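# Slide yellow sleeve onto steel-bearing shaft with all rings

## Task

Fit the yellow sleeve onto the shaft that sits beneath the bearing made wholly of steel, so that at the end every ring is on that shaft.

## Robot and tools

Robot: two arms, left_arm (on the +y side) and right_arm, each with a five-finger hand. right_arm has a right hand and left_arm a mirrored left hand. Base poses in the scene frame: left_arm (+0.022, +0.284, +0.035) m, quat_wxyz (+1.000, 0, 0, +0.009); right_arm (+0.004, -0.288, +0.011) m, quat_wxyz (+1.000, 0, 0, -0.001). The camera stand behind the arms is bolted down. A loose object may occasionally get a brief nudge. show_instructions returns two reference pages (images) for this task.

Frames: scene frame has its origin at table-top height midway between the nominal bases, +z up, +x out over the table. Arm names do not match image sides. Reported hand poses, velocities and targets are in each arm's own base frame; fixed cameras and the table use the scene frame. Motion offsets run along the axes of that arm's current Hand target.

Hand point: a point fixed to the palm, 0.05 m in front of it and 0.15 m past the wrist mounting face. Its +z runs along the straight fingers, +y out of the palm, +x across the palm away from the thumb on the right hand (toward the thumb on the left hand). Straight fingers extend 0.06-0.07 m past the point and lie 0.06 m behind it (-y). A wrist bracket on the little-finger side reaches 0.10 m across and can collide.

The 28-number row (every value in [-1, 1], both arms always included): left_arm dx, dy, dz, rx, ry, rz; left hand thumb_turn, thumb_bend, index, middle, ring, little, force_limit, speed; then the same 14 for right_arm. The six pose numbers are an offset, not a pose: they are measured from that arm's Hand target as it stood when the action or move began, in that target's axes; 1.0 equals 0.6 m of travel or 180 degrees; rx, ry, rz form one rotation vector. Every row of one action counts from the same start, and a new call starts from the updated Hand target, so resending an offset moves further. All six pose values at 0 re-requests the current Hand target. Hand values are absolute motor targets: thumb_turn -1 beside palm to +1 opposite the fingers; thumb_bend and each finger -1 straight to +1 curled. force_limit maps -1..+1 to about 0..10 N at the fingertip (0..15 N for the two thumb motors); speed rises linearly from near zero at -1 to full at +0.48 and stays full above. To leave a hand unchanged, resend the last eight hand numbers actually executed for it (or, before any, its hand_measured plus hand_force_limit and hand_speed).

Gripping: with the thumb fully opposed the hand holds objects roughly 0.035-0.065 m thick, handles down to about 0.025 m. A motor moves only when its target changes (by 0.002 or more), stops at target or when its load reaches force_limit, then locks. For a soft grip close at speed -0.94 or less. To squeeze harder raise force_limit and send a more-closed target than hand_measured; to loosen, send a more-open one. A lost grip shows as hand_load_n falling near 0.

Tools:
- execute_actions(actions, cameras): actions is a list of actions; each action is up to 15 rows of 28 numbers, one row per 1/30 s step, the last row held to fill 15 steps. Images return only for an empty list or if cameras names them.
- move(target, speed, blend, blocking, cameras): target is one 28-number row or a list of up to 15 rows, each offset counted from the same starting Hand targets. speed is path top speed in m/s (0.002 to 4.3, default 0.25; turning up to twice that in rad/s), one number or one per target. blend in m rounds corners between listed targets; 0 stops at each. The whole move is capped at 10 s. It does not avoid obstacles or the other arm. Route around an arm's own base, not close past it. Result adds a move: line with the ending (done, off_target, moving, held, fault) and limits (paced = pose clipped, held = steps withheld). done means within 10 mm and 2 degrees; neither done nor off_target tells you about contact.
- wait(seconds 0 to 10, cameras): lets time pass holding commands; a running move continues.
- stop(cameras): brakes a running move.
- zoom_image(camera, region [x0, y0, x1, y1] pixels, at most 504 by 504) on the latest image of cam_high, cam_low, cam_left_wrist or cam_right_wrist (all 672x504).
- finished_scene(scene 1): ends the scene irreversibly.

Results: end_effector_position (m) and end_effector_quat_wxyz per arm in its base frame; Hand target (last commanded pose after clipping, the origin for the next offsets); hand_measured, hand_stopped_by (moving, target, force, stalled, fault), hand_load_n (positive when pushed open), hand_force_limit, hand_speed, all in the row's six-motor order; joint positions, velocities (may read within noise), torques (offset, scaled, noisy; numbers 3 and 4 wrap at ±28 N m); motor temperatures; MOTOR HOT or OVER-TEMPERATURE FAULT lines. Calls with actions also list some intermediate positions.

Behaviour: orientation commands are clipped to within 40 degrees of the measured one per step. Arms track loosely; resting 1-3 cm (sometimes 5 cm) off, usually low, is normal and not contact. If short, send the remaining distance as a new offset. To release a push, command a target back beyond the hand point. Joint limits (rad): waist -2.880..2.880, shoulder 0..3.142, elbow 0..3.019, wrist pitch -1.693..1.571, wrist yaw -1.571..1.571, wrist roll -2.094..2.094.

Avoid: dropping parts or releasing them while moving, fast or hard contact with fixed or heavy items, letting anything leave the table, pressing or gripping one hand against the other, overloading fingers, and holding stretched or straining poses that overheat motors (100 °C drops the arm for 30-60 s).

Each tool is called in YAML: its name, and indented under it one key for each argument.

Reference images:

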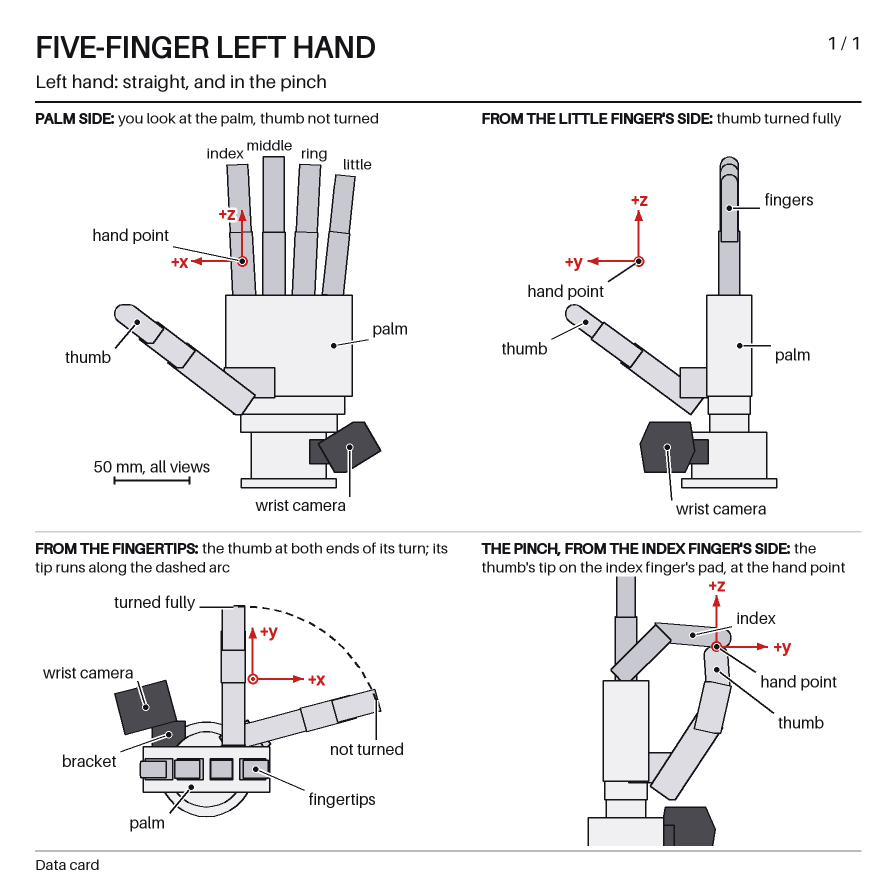

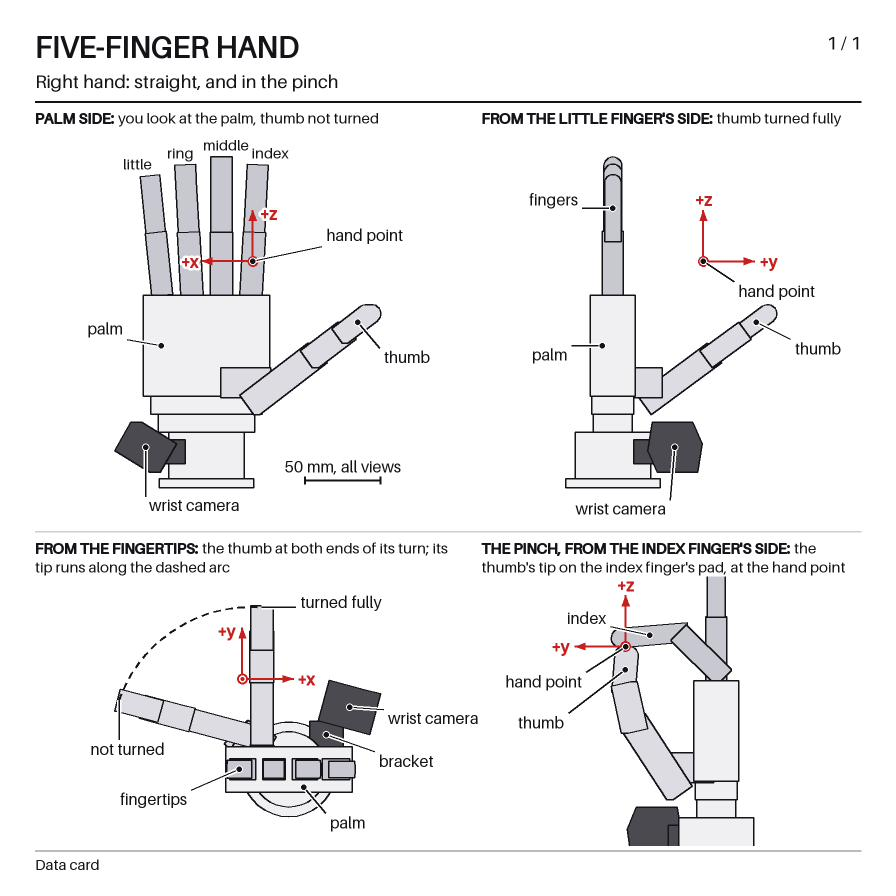

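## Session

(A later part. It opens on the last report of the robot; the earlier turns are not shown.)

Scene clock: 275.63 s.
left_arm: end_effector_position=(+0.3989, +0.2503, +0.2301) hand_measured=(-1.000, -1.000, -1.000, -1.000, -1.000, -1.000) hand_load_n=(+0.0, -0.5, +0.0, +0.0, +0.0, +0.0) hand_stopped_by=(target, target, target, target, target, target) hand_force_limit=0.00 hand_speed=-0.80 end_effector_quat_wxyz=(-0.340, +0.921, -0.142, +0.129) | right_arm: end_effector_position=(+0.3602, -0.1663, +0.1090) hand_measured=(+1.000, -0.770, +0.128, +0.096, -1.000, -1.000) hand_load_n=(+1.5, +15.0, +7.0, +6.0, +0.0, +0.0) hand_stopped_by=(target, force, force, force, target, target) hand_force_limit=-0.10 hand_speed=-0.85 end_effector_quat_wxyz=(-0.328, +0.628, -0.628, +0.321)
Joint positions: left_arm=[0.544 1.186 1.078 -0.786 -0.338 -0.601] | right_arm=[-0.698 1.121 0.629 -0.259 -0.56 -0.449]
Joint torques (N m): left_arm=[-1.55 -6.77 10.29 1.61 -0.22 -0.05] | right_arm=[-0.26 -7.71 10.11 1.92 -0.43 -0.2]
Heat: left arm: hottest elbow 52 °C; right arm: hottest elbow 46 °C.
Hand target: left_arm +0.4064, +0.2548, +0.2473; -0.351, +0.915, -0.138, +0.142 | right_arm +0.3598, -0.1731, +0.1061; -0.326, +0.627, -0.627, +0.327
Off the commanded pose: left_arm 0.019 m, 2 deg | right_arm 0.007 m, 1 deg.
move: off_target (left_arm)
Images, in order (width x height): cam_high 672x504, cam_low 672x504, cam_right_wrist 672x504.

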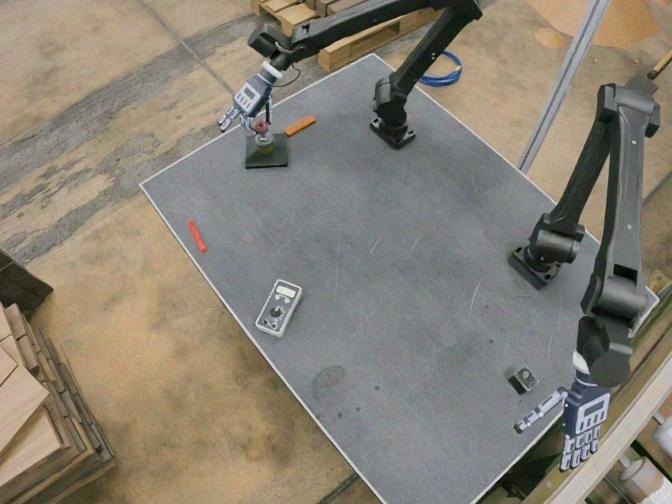

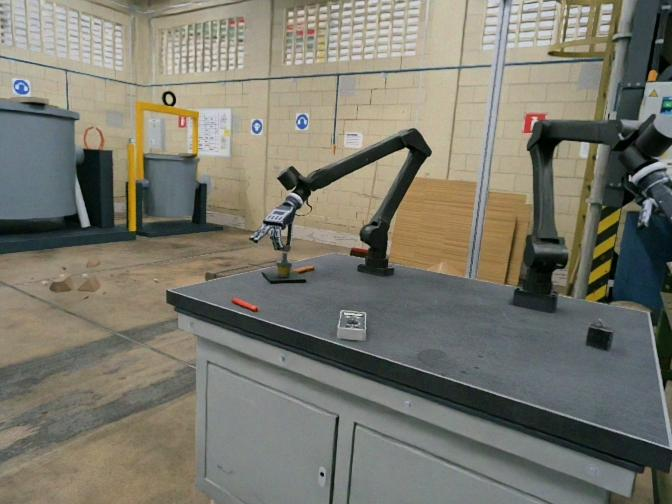

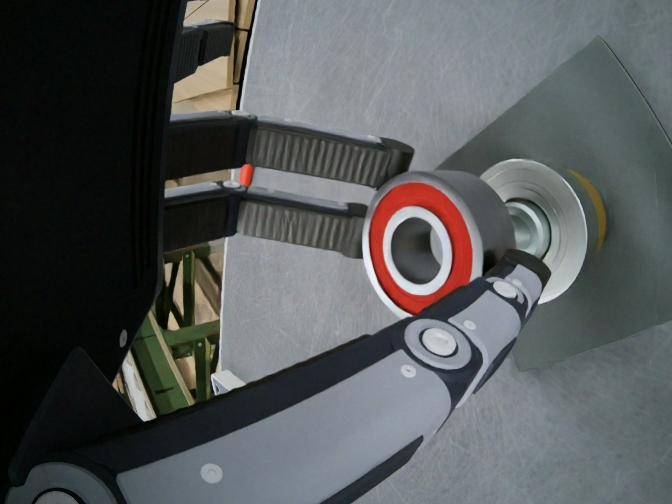

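move:
  target: [0,0,0,0,0,0,-1,-1,-1,-1,-1,-1,0,-0.8,-0.00083,0.00875,0.00205,0,0,0,1,-0.4,0.2,0.25,-1,-1,-0.1,-0.85]
  speed: 0.04
  cameras: ["cam_high","cam_low","cam_right_wrist"]

zoom_image:
  camera: "cam_high"
  region: [250, 112, 278, 140]

zoom_image:
  camera: "cam_low"
  region: [270, 242, 298, 270]

zoom_image:
  camera: "cam_right_wrist"
  region: [380, 160, 560, 310]

Scene clock: 277.93 s.
left_arm: end_effector_position=(+0.3989, +0.2503, +0.2301) hand_measured=(-1.000, -1.000, -1.000, -1.000, -1.000, -1.000) hand_load_n=(+0.0, +0.0, +0.0, +0.0, +0.0, +0.0) hand_stopped_by=(target, target, target, target, target, target) hand_force_limit=0.00 hand_speed=-0.80 end_effector_quat_wxyz=(-0.340, +0.921, -0.142, +0.129) | right_arm: end_effector_position=(+0.3573, -0.1649, +0.1024) hand_measured=(+1.000, -0.770, +0.128, +0.096, -1.000, -1.000) hand_load_n=(+1.0, +15.0, +7.5, +6.0, -0.5, +0.0) hand_stopped_by=(target, force, force, force, target, target) hand_force_limit=-0.10 hand_speed=-0.85 end_effector_quat_wxyz=(-0.328, +0.628, -0.629, +0.320)
Joint positions: left_arm=[0.544 1.186 1.078 -0.786 -0.338 -0.601] | right_arm=[-0.701 1.125 0.614 -0.245 -0.562 -0.452]
Joint torques (N m): left_arm=[-1.67 -6.77 10.28 1.59 -0.23 -0.05] | right_arm=[-0.15 -7.47 10.19 1.87 -0.45 -0.17]
Heat: left arm: hottest elbow 52 °C; right arm: hottest elbow 46 °C.
Hand target: left_arm +0.4064, +0.2548, +0.2473; -0.351, +0.915, -0.138, +0.142 | right_arm +0.3578, -0.1725, +0.1010; -0.326, +0.627, -0.628, +0.327
Off the commanded pose: left_arm 0.019 m, 2 deg | right_arm 0.008 m, 1 deg.
move: off_target (left_arm)
Images, in order (width x height): cam_high 672x504, cam_low 672x504, cam_right_wrist 672x504.

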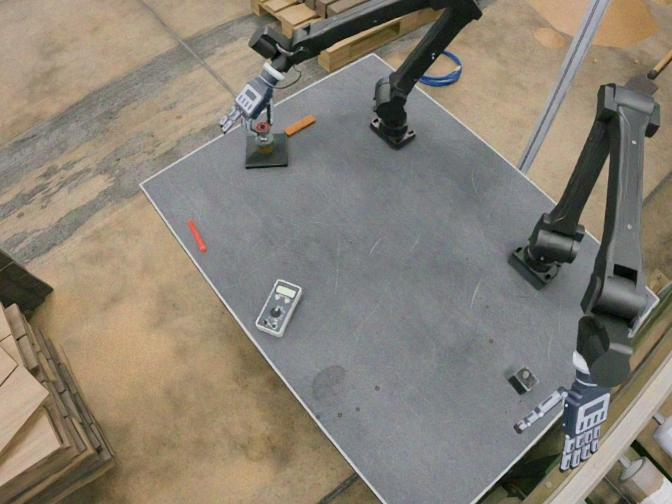

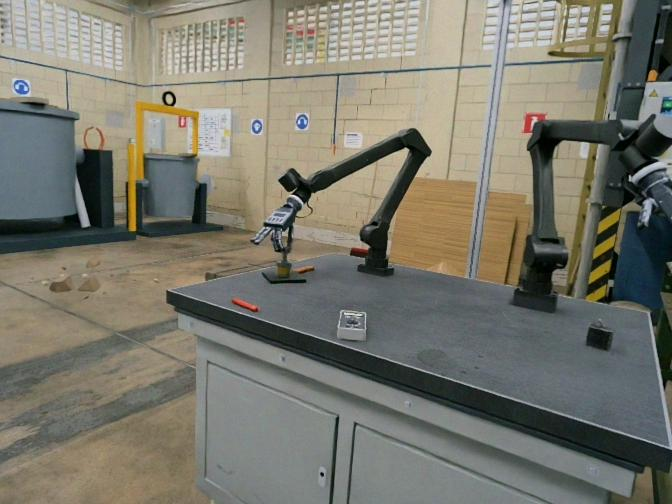

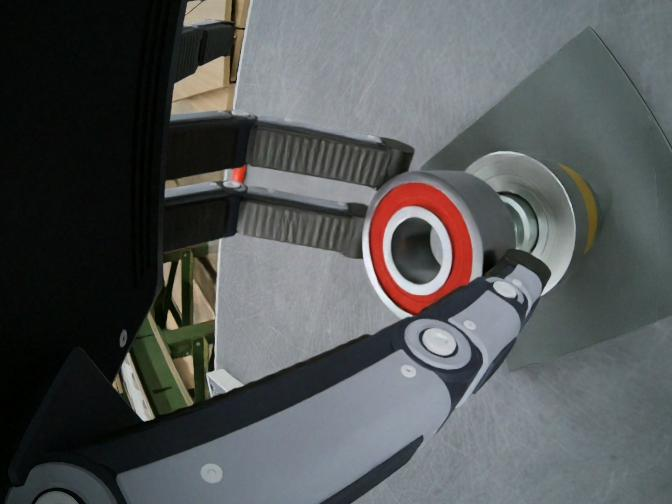

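Scaled by 18.000 from the camera's 672x504 image, which has a finer 960x720 frame.

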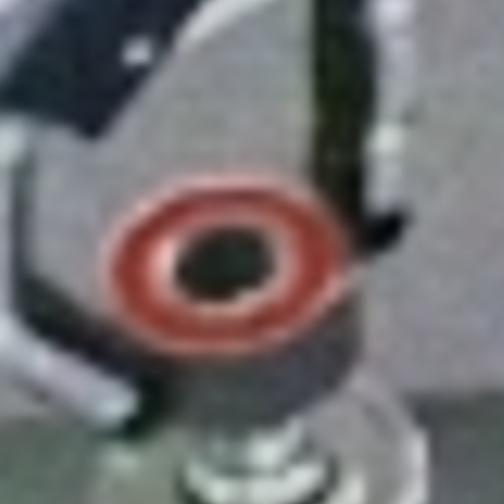

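Scaled by 18.000 from the camera's 672x504 image, which has a finer 960x720 frame.

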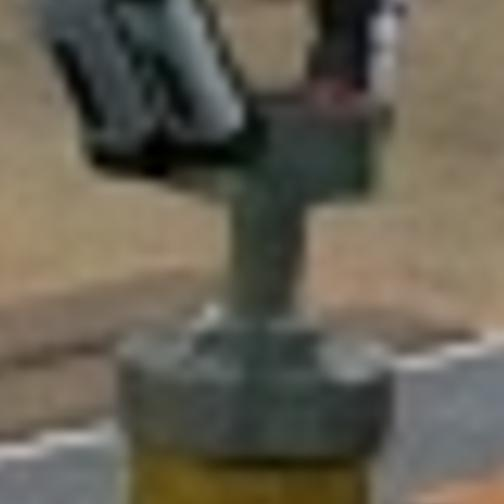

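Scaled by 2.800 from the camera's 672x504 image, which has a finer 960x720 frame.

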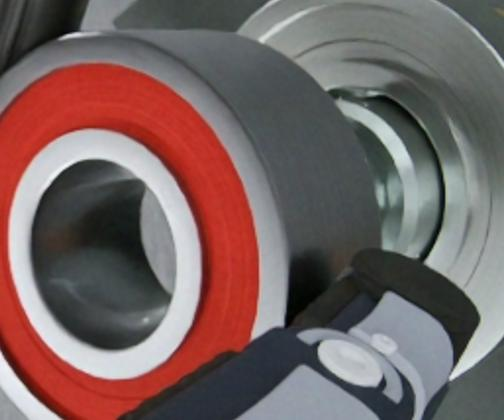

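move:
  target: [0,0,0,0,0,0,-1,-1,-1,-1,-1,-1,0,-0.8,0.00083,0.0048,0.0048,0,0,0,1,-0.4,0.2,0.25,-1,-1,-0.1,-0.85]
  speed: 0.03
  cameras: ["cam_high","cam_low","cam_right_wrist"]

zoom_image:
  camera: "cam_high"
  region: [250, 112, 278, 140]

zoom_image:
  camera: "cam_low"
  region: [270, 242, 298, 270]

zoom_image:
  camera: "cam_right_wrist"
  region: [380, 160, 560, 310]

Scene clock: 279.67 s.
left_arm: end_effector_position=(+0.3989, +0.2503, +0.2301) hand_measured=(-1.000, -1.000, -1.000, -1.000, -1.000, -1.000) hand_load_n=(-0.5, +0.0, +0.0, +0.0, +0.0, +0.0) hand_stopped_by=(target, target, target, target, target, target) hand_force_limit=0.00 hand_speed=-0.80 end_effector_quat_wxyz=(-0.340, +0.921, -0.142, +0.129) | right_arm: end_effector_position=(+0.3588, -0.1663, +0.1011) hand_measured=(+1.000, -0.770, +0.128, +0.096, -1.000, -1.000) hand_load_n=(+1.5, +15.0, +7.0, +6.0, +0.0, +0.0) hand_stopped_by=(target, force, force, force, target, target) hand_force_limit=-0.10 hand_speed=-0.85 end_effector_quat_wxyz=(-0.329, +0.628, -0.627, +0.322)
Joint positions: left_arm=[0.544 1.186 1.078 -0.786 -0.338 -0.601] | right_arm=[-0.701 1.132 0.612 -0.231 -0.564 -0.453]
Joint torques (N m): left_arm=[-1.79 -6.89 10.28 1.55 -0.23 -0.03] | right_arm=[-0.15 -7 9.92 1.88 -0.43 -0.13]
Heat: left arm: hottest elbow 52 °C; right arm: hottest elbow 45 °C.
Hand target: left_arm +0.4064, +0.2548, +0.2473; -0.351, +0.915, -0.138, +0.142 | right_arm +0.3585, -0.1731, +0.0971; -0.326, +0.627, -0.627, +0.327
Off the commanded pose: left_arm 0.019 m, 2 deg | right_arm 0.008 m, 1 deg.
move: off_target (left_arm)
Images, in order (width x height): cam_high 672x504, cam_low 672x504, cam_right_wrist 672x504.

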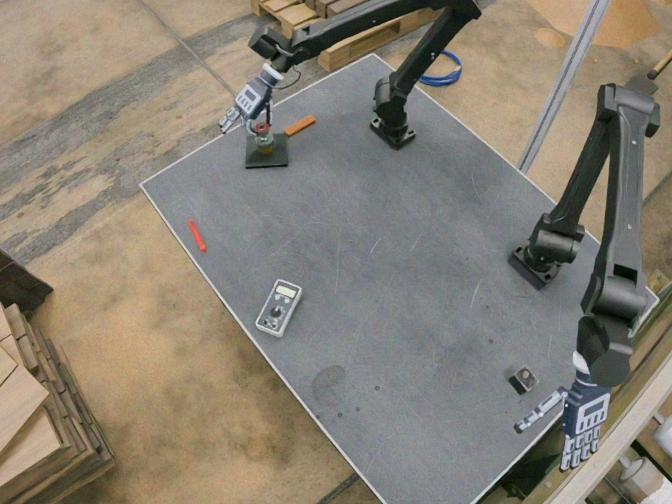

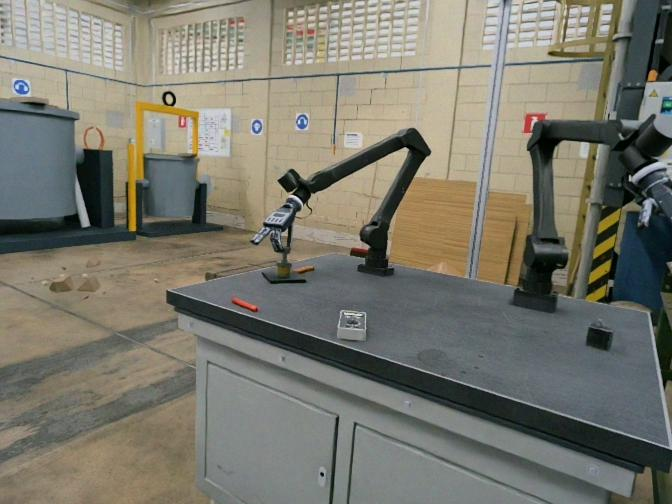

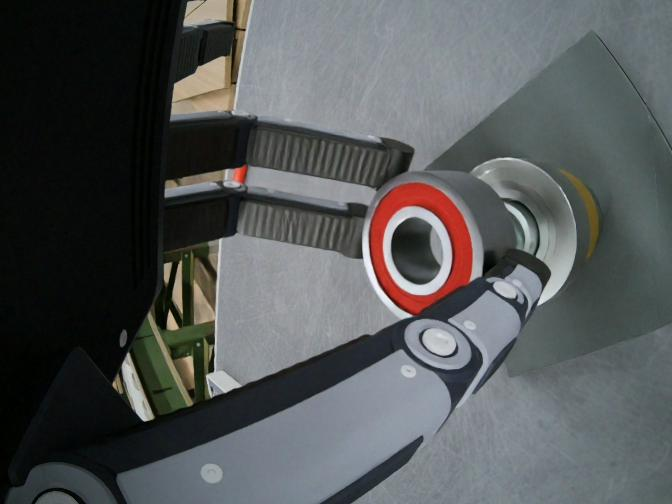

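Scaled by 18.000 from the camera's 672x504 image, which has a finer 960x720 frame.

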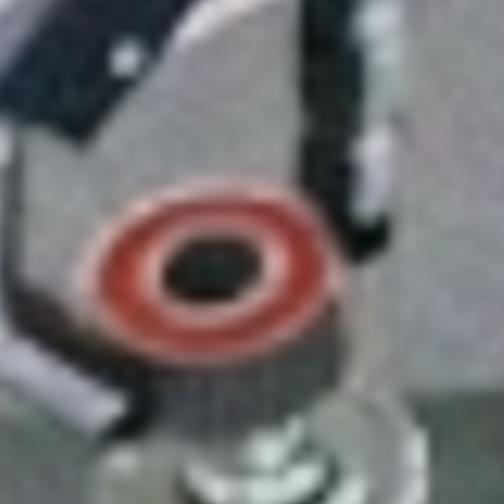

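Scaled by 18.000 from the camera's 672x504 image, which has a finer 960x720 frame.

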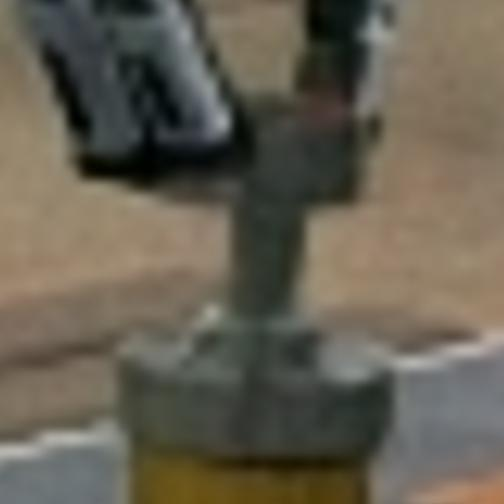

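Scaled by 2.800 from the camera's 672x504 image, which has a finer 960x720 frame.

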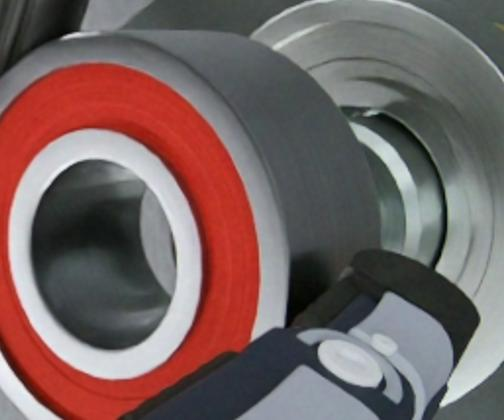

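move:
  target: [0,0,0,0,0,0,-1,-1,-1,-1,-1,-1,0,-0.8,-0.0013,0.0055,0.0012,0,0,0,1,-0.4,0.2,0.25,-1,-1,-0.1,-0.85]
  speed: 0.03
  cameras: ["cam_high","cam_low","cam_right_wrist"]

zoom_image:
  camera: "cam_high"
  region: [250, 112, 278, 140]

zoom_image:
  camera: "cam_low"
  region: [270, 242, 298, 270]

zoom_image:
  camera: "cam_right_wrist"
  region: [380, 160, 560, 310]

Scene clock: 281.50 s.
left_arm: end_effector_position=(+0.3989, +0.2503, +0.2301) hand_measured=(-1.000, -1.000, -1.000, -1.000, -1.000, -1.000) hand_load_n=(-0.5, +0.0, +0.0, +0.0, +0.0, +0.0) hand_stopped_by=(target, target, target, target, target, target) hand_force_limit=0.00 hand_speed=-0.80 end_effector_quat_wxyz=(-0.340, +0.921, -0.142, +0.129) | right_arm: end_effector_position=(+0.3586, -0.1662, +0.1006) hand_measured=(+1.000, -0.770, +0.128, +0.096, -1.000, -1.000) hand_load_n=(+2.0, +15.5, +6.0, +5.0, +0.0, -0.5) hand_stopped_by=(target, force, force, force, target, target) hand_force_limit=-0.10 hand_speed=-0.85 end_effector_quat_wxyz=(-0.331, +0.628, -0.626, +0.323)
Joint positions: left_arm=[0.544 1.186 1.078 -0.786 -0.338 -0.601] | right_arm=[-0.704 1.132 0.608 -0.224 -0.568 -0.453]
Joint torques (N m): left_arm=[-1.73 -6.65 10.29 1.57 -0.21 -0.05] | right_arm=[-0.09 -7.24 9.44 1.96 -0.26 -0.16]
Heat: left arm: hottest elbow 52 °C; right arm: hottest elbow 45 °C.
Hand target: left_arm +0.4064, +0.2548, +0.2473; -0.351, +0.915, -0.138, +0.142 | right_arm +0.3572, -0.1723, +0.0939; -0.326, +0.627, -0.627, +0.327
Off the commanded pose: left_arm 0.019 m, 2 deg | right_arm 0.009 m, 1 deg.
move: off_target (left_arm)
Images, in order (width x height): cam_high 672x504, cam_low 672x504, cam_right_wrist 672x504.

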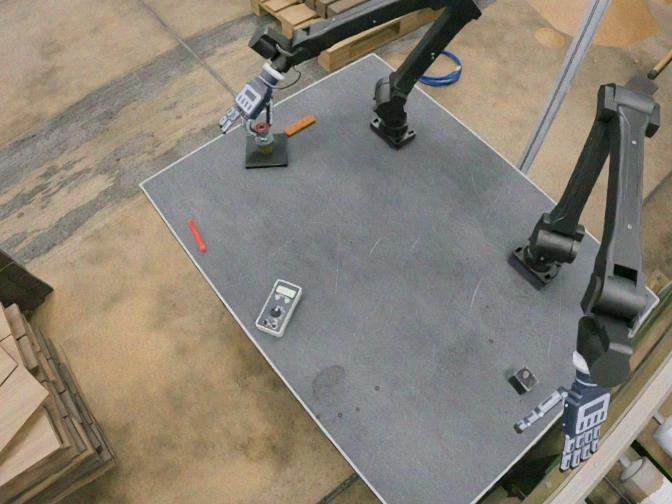

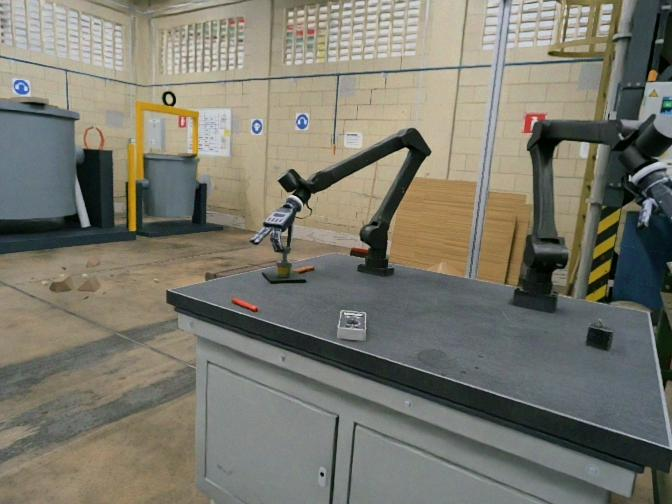

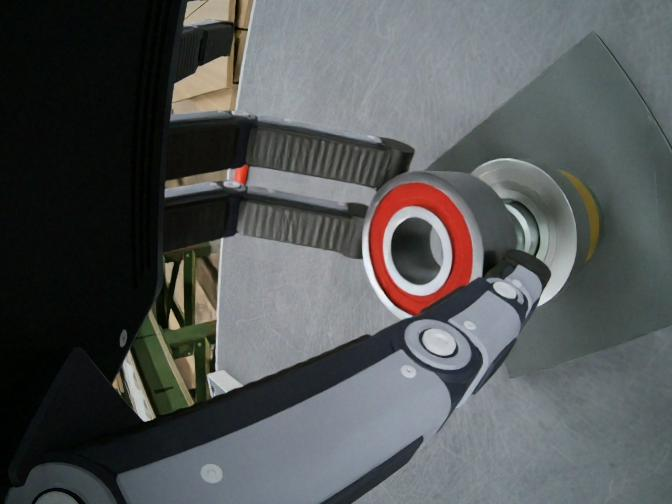

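Scaled by 18.000 from the camera's 672x504 image, which has a finer 960x720 frame.

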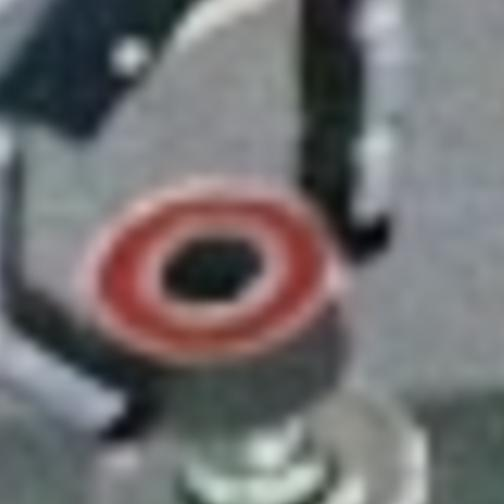

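Scaled by 18.000 from the camera's 672x504 image, which has a finer 960x720 frame.

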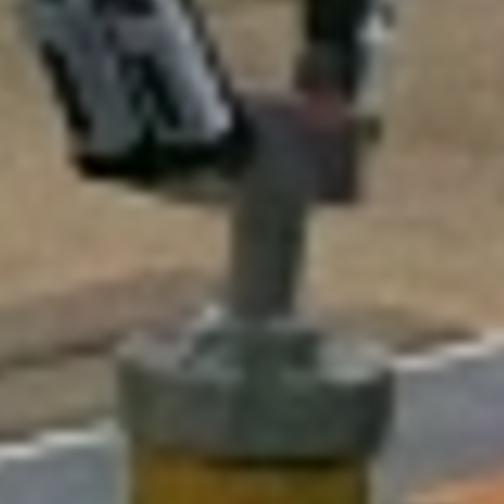

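Scaled by 2.800 from the camera's 672x504 image, which has a finer 960x720 frame.

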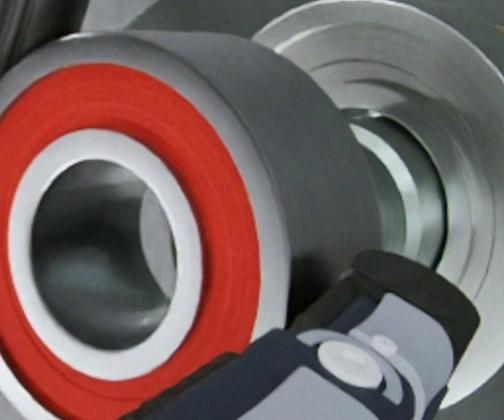

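move:
  target: [0,0,0,0,0,0,-1,-1,-1,-1,-1,-1,0,-0.8,-0.00167,-0.0017,-0.0063,0,0,0,1,-0.4,0.2,0.25,-1,-1,-0.1,-0.85]
  speed: 0.03
  cameras: ["cam_high","cam_low","cam_right_wrist"]

zoom_image:
  camera: "cam_low"
  region: [270, 242, 298, 270]

zoom_image:
  camera: "cam_right_wrist"
  region: [380, 160, 560, 310]

Scene clock: 282.93 s.
left_arm: end_effector_position=(+0.3989, +0.2503, +0.2301) hand_measured=(-1.000, -1.000, -1.000, -1.000, -1.000, -1.000) hand_load_n=(+0.0, +0.0, +0.0, +0.0, +0.0, +0.0) hand_stopped_by=(target, target, target, target, target, target) hand_force_limit=0.00 hand_speed=-0.80 end_effector_quat_wxyz=(-0.340, +0.921, -0.142, +0.129) | right_arm: end_effector_position=(+0.3585, -0.1663, +0.1007) hand_measured=(+1.000, -0.770, +0.128, +0.096, -1.000, -1.000) hand_load_n=(+2.0, +15.0, +6.5, +5.5, +0.0, +0.0) hand_stopped_by=(target, force, force, force, target, target) hand_force_limit=-0.10 hand_speed=-0.85 end_effector_quat_wxyz=(-0.331, +0.628, -0.626, +0.323)
Joint positions: left_arm=[0.544 1.186 1.078 -0.786 -0.338 -0.601] | right_arm=[-0.705 1.132 0.608 -0.224 -0.57 -0.453]
Joint torques (N m): left_arm=[-1.44 -6.71 10.28 1.61 -0.23 -0.05] | right_arm=[0.03 -8.35 9.47 1.43 -0.27 -0.21]
Heat: left arm: hottest elbow 52 °C; right arm: hottest elbow 45 °C.
Hand target: left_arm +0.4064, +0.2548, +0.2473; -0.351, +0.915, -0.138, +0.142 | right_arm +0.3547, -0.1713, +0.0969; -0.326, +0.627, -0.627, +0.327
Off the commanded pose: left_arm 0.019 m, 2 deg | right_arm 0.007 m, 1 deg.
move: off_target (left_arm)
Images, in order (width x height): cam_high 672x504, cam_low 672x504, cam_right_wrist 672x504.

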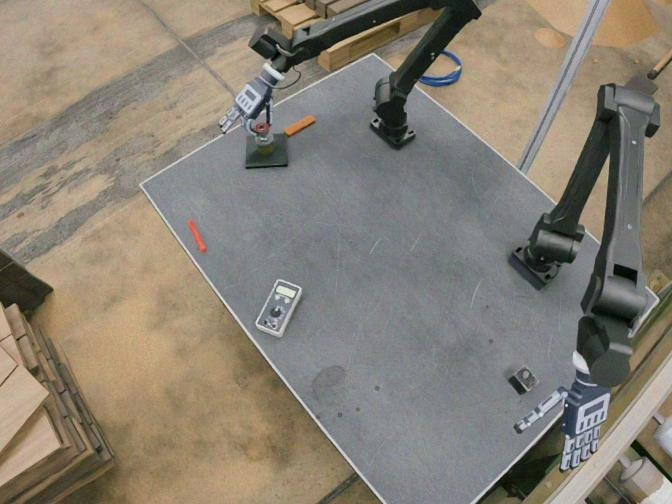

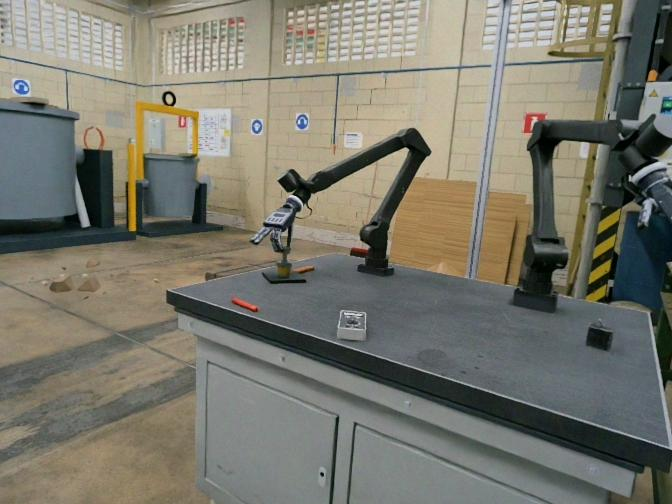

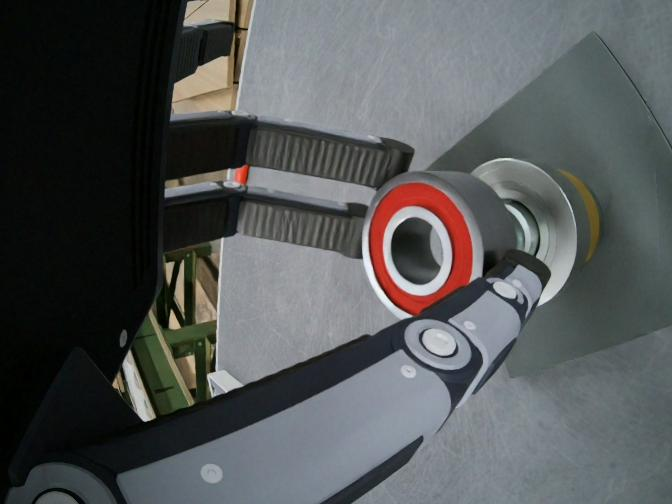

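Scaled by 18.000 from the camera's 672x504 image, which has a finer 960x720 frame.

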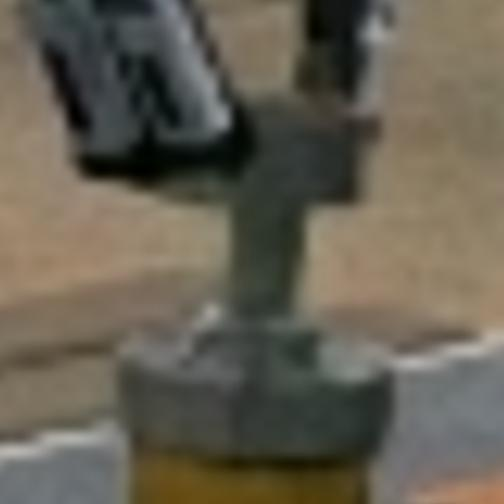

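Scaled by 2.800 from the camera's 672x504 image, which has a finer 960x720 frame.

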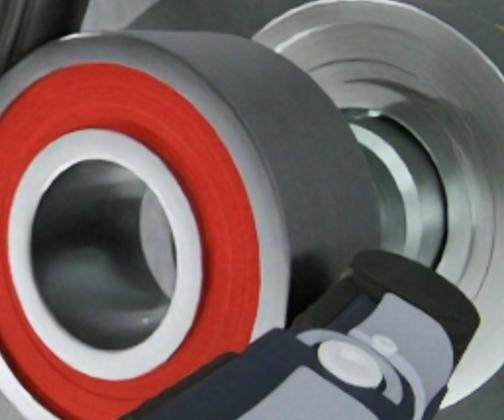

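move:
  target: [0,0,0,0,0,0,-1,-1,-1,-1,-1,-1,0,-0.8,-0.005,0.001,-0.0055,0,0,0,1,-0.4,0.2,0.25,-1,-1,-0.1,-0.85]
  speed: 0.03
  cameras: ["cam_low","cam_right_wrist"]

zoom_image:
  camera: "cam_low"
  region: [270, 242, 298, 270]

zoom_image:
  camera: "cam_right_wrist"
  region: [380, 160, 560, 310]

Scene clock: 284.17 s.
left_arm: end_effector_position=(+0.3989, +0.2503, +0.2301) hand_measured=(-1.000, -1.000, -1.000, -1.000, -1.000, -1.000) hand_load_n=(+0.0, +0.0, +0.0, +0.0, +0.0, +0.0) hand_stopped_by=(target, target, target, target, target, target) hand_force_limit=0.00 hand_speed=-0.80 end_effector_quat_wxyz=(-0.340, +0.921, -0.142, +0.129) | right_arm: end_effector_position=(+0.3552, -0.1640, +0.0968) hand_measured=(+1.000, -0.770, +0.128, +0.096, -1.000, -1.000) hand_load_n=(+0.5, +14.0, +7.5, +6.5, +0.0, +0.0) hand_stopped_by=(target, force, force, force, target, target) hand_force_limit=-0.10 hand_speed=-0.85 end_effector_quat_wxyz=(-0.330, +0.629, -0.627, +0.320)
Joint positions: left_arm=[0.544 1.186 1.078 -0.786 -0.338 -0.601] | right_arm=[-0.705 1.129 0.598 -0.224 -0.569 -0.456]
Joint torques (N m): left_arm=[-1.79 -6.89 10.36 1.55 -0.22 -0.04] | right_arm=[0.09 -9.82 9.62 1.21 -0.29 -0.16]
Heat: left arm: hottest elbow 52 °C; right arm: hottest elbow 45 °C.
Hand target: left_arm +0.4064, +0.2548, +0.2473; -0.351, +0.915, -0.138, +0.142 | right_arm +0.3517, -0.1683, +0.0984; -0.326, +0.627, -0.627, +0.327
Off the commanded pose: left_arm 0.019 m, 2 deg | right_arm 0.006 m, 1 deg.
move: off_target (left_arm)
Images, in order (width x height): cam_low 672x504, cam_right_wrist 672x504.

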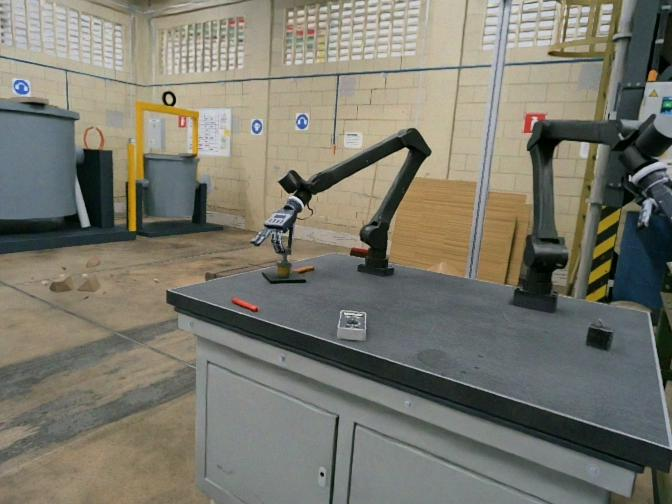

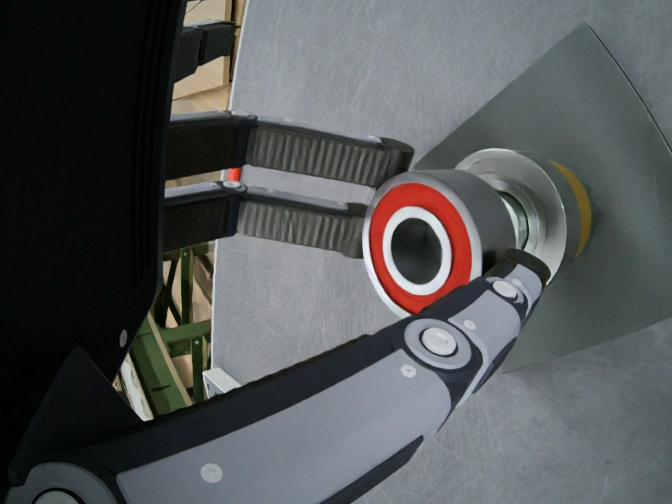

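Scaled by 18.000 from the camera's 672x504 image, which has a finer 960x720 frame.

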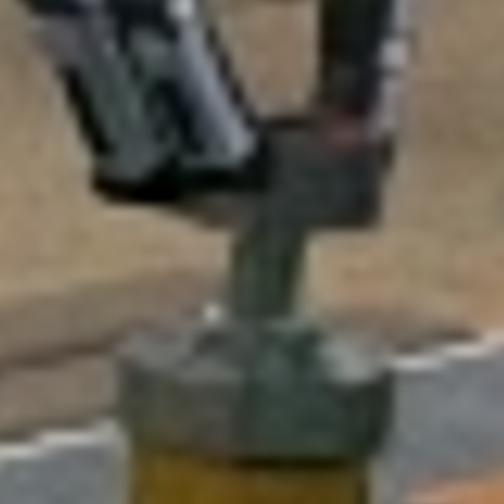

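Scaled by 2.800 from the camera's 672x504 image, which has a finer 960x720 frame.

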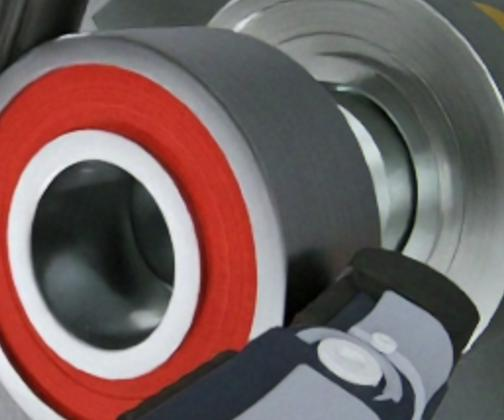

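zoom_image:
  camera: "cam_right_wrist"
  region: [380, 205, 450, 295]

zoom_image:
  camera: "cam_low"
  region: [264, 236, 304, 276]

Scaled by 5.600 from the camera's 672x504 image, which has a finer 960x720 frame.

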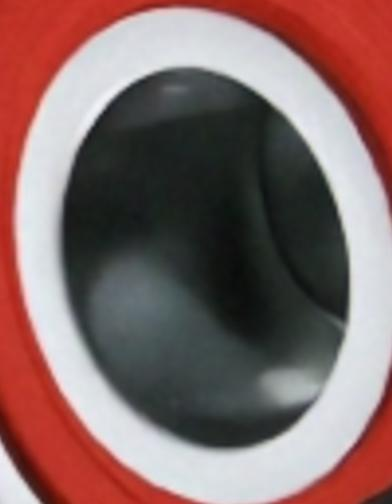

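Scaled by 12.600 from the camera's 672x504 image, which has a finer 960x720 frame.

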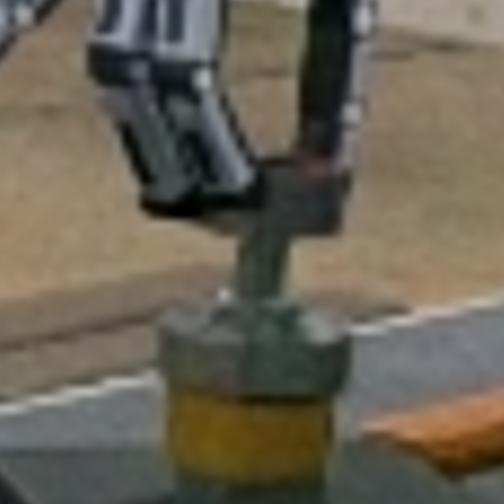

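move:
  target: [0,0,0,0,0,0,-1,-1,-1,-1,-1,-1,0,-0.8,0.0025,0.0035,0.0096,0,0,0,1,-0.4,0.2,0.25,-1,-1,-0.1,-0.85]
  speed: 0.03
  cameras: ["cam_low","cam_right_wrist"]

zoom_image:
  camera: "cam_right_wrist"
  region: [380, 205, 450, 295]

zoom_image:
  camera: "cam_low"
  region: [270, 242, 298, 270]

Scene clock: 285.87 s.
left_arm: end_effector_position=(+0.3989, +0.2503, +0.2301) hand_measured=(-1.000, -1.000, -1.000, -1.000, -1.000, -1.000) hand_load_n=(-0.5, +0.0, +0.0, +0.0, +0.0, +0.0) hand_stopped_by=(target, target, target, target, target, target) hand_force_limit=0.00 hand_speed=-0.80 end_effector_quat_wxyz=(-0.340, +0.921, -0.142, +0.129) | right_arm: end_effector_position=(+0.3553, -0.1644, +0.0960) hand_measured=(+1.000, -0.770, +0.128, +0.096, -1.000, -1.000) hand_load_n=(+1.0, +14.5, +7.5, +6.0, +0.0, +0.0) hand_stopped_by=(target, force, force, force, target, target) hand_force_limit=-0.10 hand_speed=-0.85 end_effector_quat_wxyz=(-0.329, +0.628, -0.627, +0.322)
Joint positions: left_arm=[0.544 1.186 1.078 -0.786 -0.338 -0.601] | right_arm=[-0.705 1.129 0.594 -0.217 -0.567 -0.456]
Joint torques (N m): left_arm=[-1.67 -6.95 10.3 1.62 -0.23 -0.06] | right_arm=[0.44 -7.18 9.96 1.72 -0.26 -0.14]
Heat: left arm: hottest elbow 52 °C; right arm: hottest elbow 45 °C.
Hand target: left_arm +0.4064, +0.2548, +0.2473; -0.351, +0.915, -0.138, +0.142 | right_arm +0.3551, -0.1698, +0.0932; -0.326, +0.627, -0.627, +0.327
Off the commanded pose: left_arm 0.019 m, 2 deg | right_arm 0.006 m, 1 deg.
move: off_target (left_arm)
Images, in order (width x height): cam_low 672x504, cam_right_wrist 672x504.

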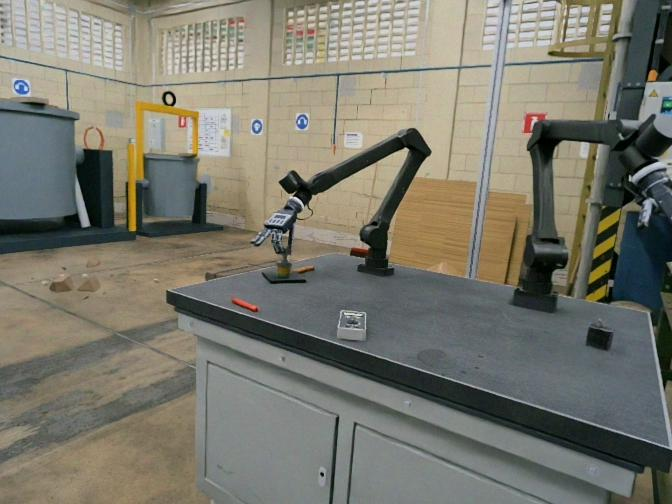

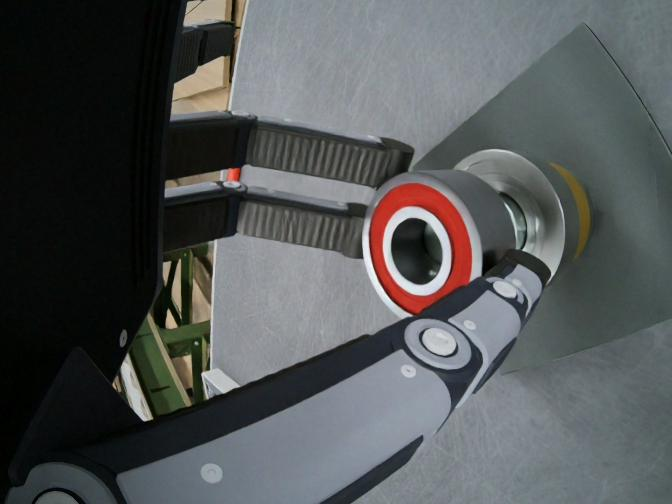

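Scaled by 5.600 from the camera's 672x504 image, which has a finer 960x720 frame.

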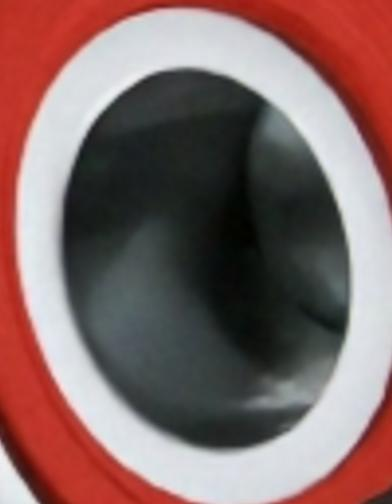

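Scaled by 18.000 from the camera's 672x504 image, which has a finer 960x720 frame.

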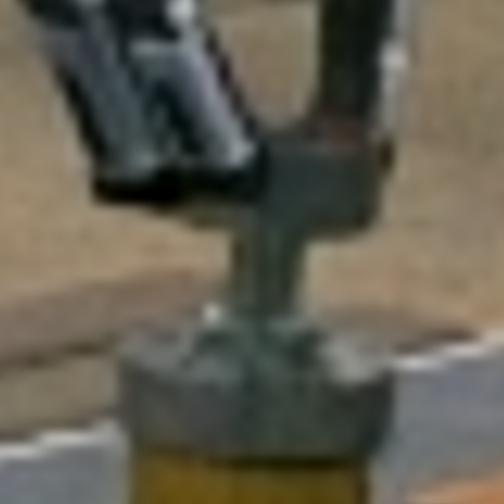

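move:
  target: [0,0,0,0,0,0,-1,-1,-1,-1,-1,-1,0,-0.8,0,0.0079,0.0061,0,0,0,1,-0.4,0.2,0.25,-1,-1,-0.1,-0.85]
  speed: 0.03
  cameras: ["cam_right_wrist"]

zoom_image:
  camera: "cam_right_wrist"
  region: [370, 205, 450, 295]

Scene clock: 287.23 s.
left_arm: end_effector_position=(+0.3989, +0.2503, +0.2301) hand_measured=(-1.000, -1.000, -1.000, -1.000, -1.000, -1.000) hand_load_n=(+0.0, +0.0, +0.0, +0.0, +0.0, +0.0) hand_stopped_by=(target, target, target, target, target, target) hand_force_limit=0.00 hand_speed=-0.80 end_effector_quat_wxyz=(-0.340, +0.921, -0.142, +0.129) | right_arm: end_effector_position=(+0.3553, -0.1646, +0.0905) hand_measured=(+1.000, -0.770, +0.128, +0.096, -1.000, -1.000) hand_load_n=(+1.0, +14.5, +7.0, +6.5, +0.0, +0.0) hand_stopped_by=(target, force, force, force, target, target) hand_force_limit=-0.10 hand_speed=-0.85 end_effector_quat_wxyz=(-0.329, +0.628, -0.627, +0.323)
Joint positions: left_arm=[0.544 1.186 1.078 -0.786 -0.338 -0.601] | right_arm=[-0.705 1.139 0.584 -0.195 -0.567 -0.456]
Joint torques (N m): left_arm=[-1.79 -6.83 10.29 1.59 -0.22 -0.04] | right_arm=[0.32 -7.18 9.7 1.84 -0.24 -0.11]
Heat: left arm: hottest elbow 52 °C; right arm: hottest elbow 45 °C.
Hand target: left_arm +0.4064, +0.2548, +0.2473; -0.351, +0.915, -0.138, +0.142 | right_arm +0.3555, -0.1698, +0.0873; -0.326, +0.627, -0.627, +0.327
Off the commanded pose: left_arm 0.019 m, 2 deg | right_arm 0.006 m, 1 deg.
move: off_target (left_arm)
Images, in order (width x height): cam_right_wrist 672x504.

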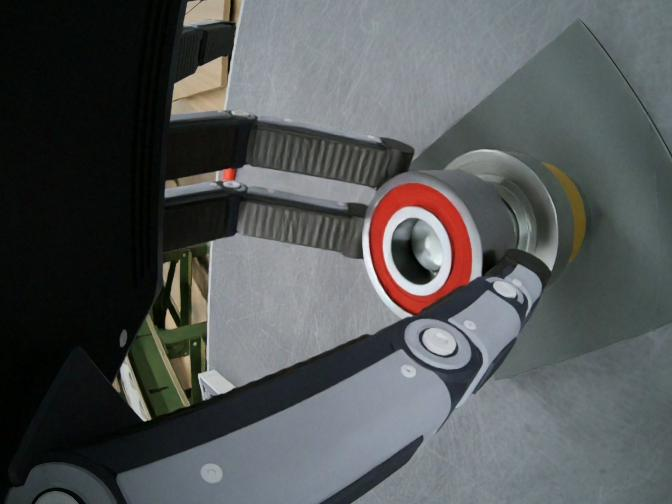

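Scaled by 5.600 from the camera's 672x504 image, which has a finer 960x720 frame.

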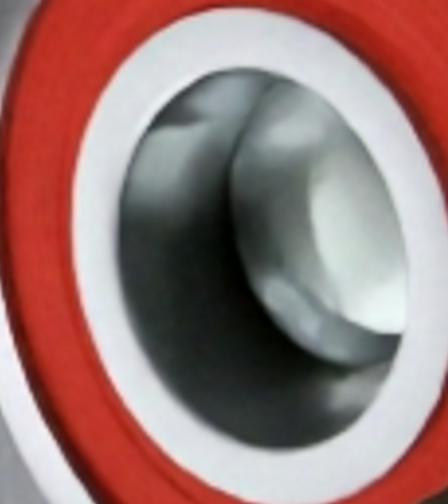

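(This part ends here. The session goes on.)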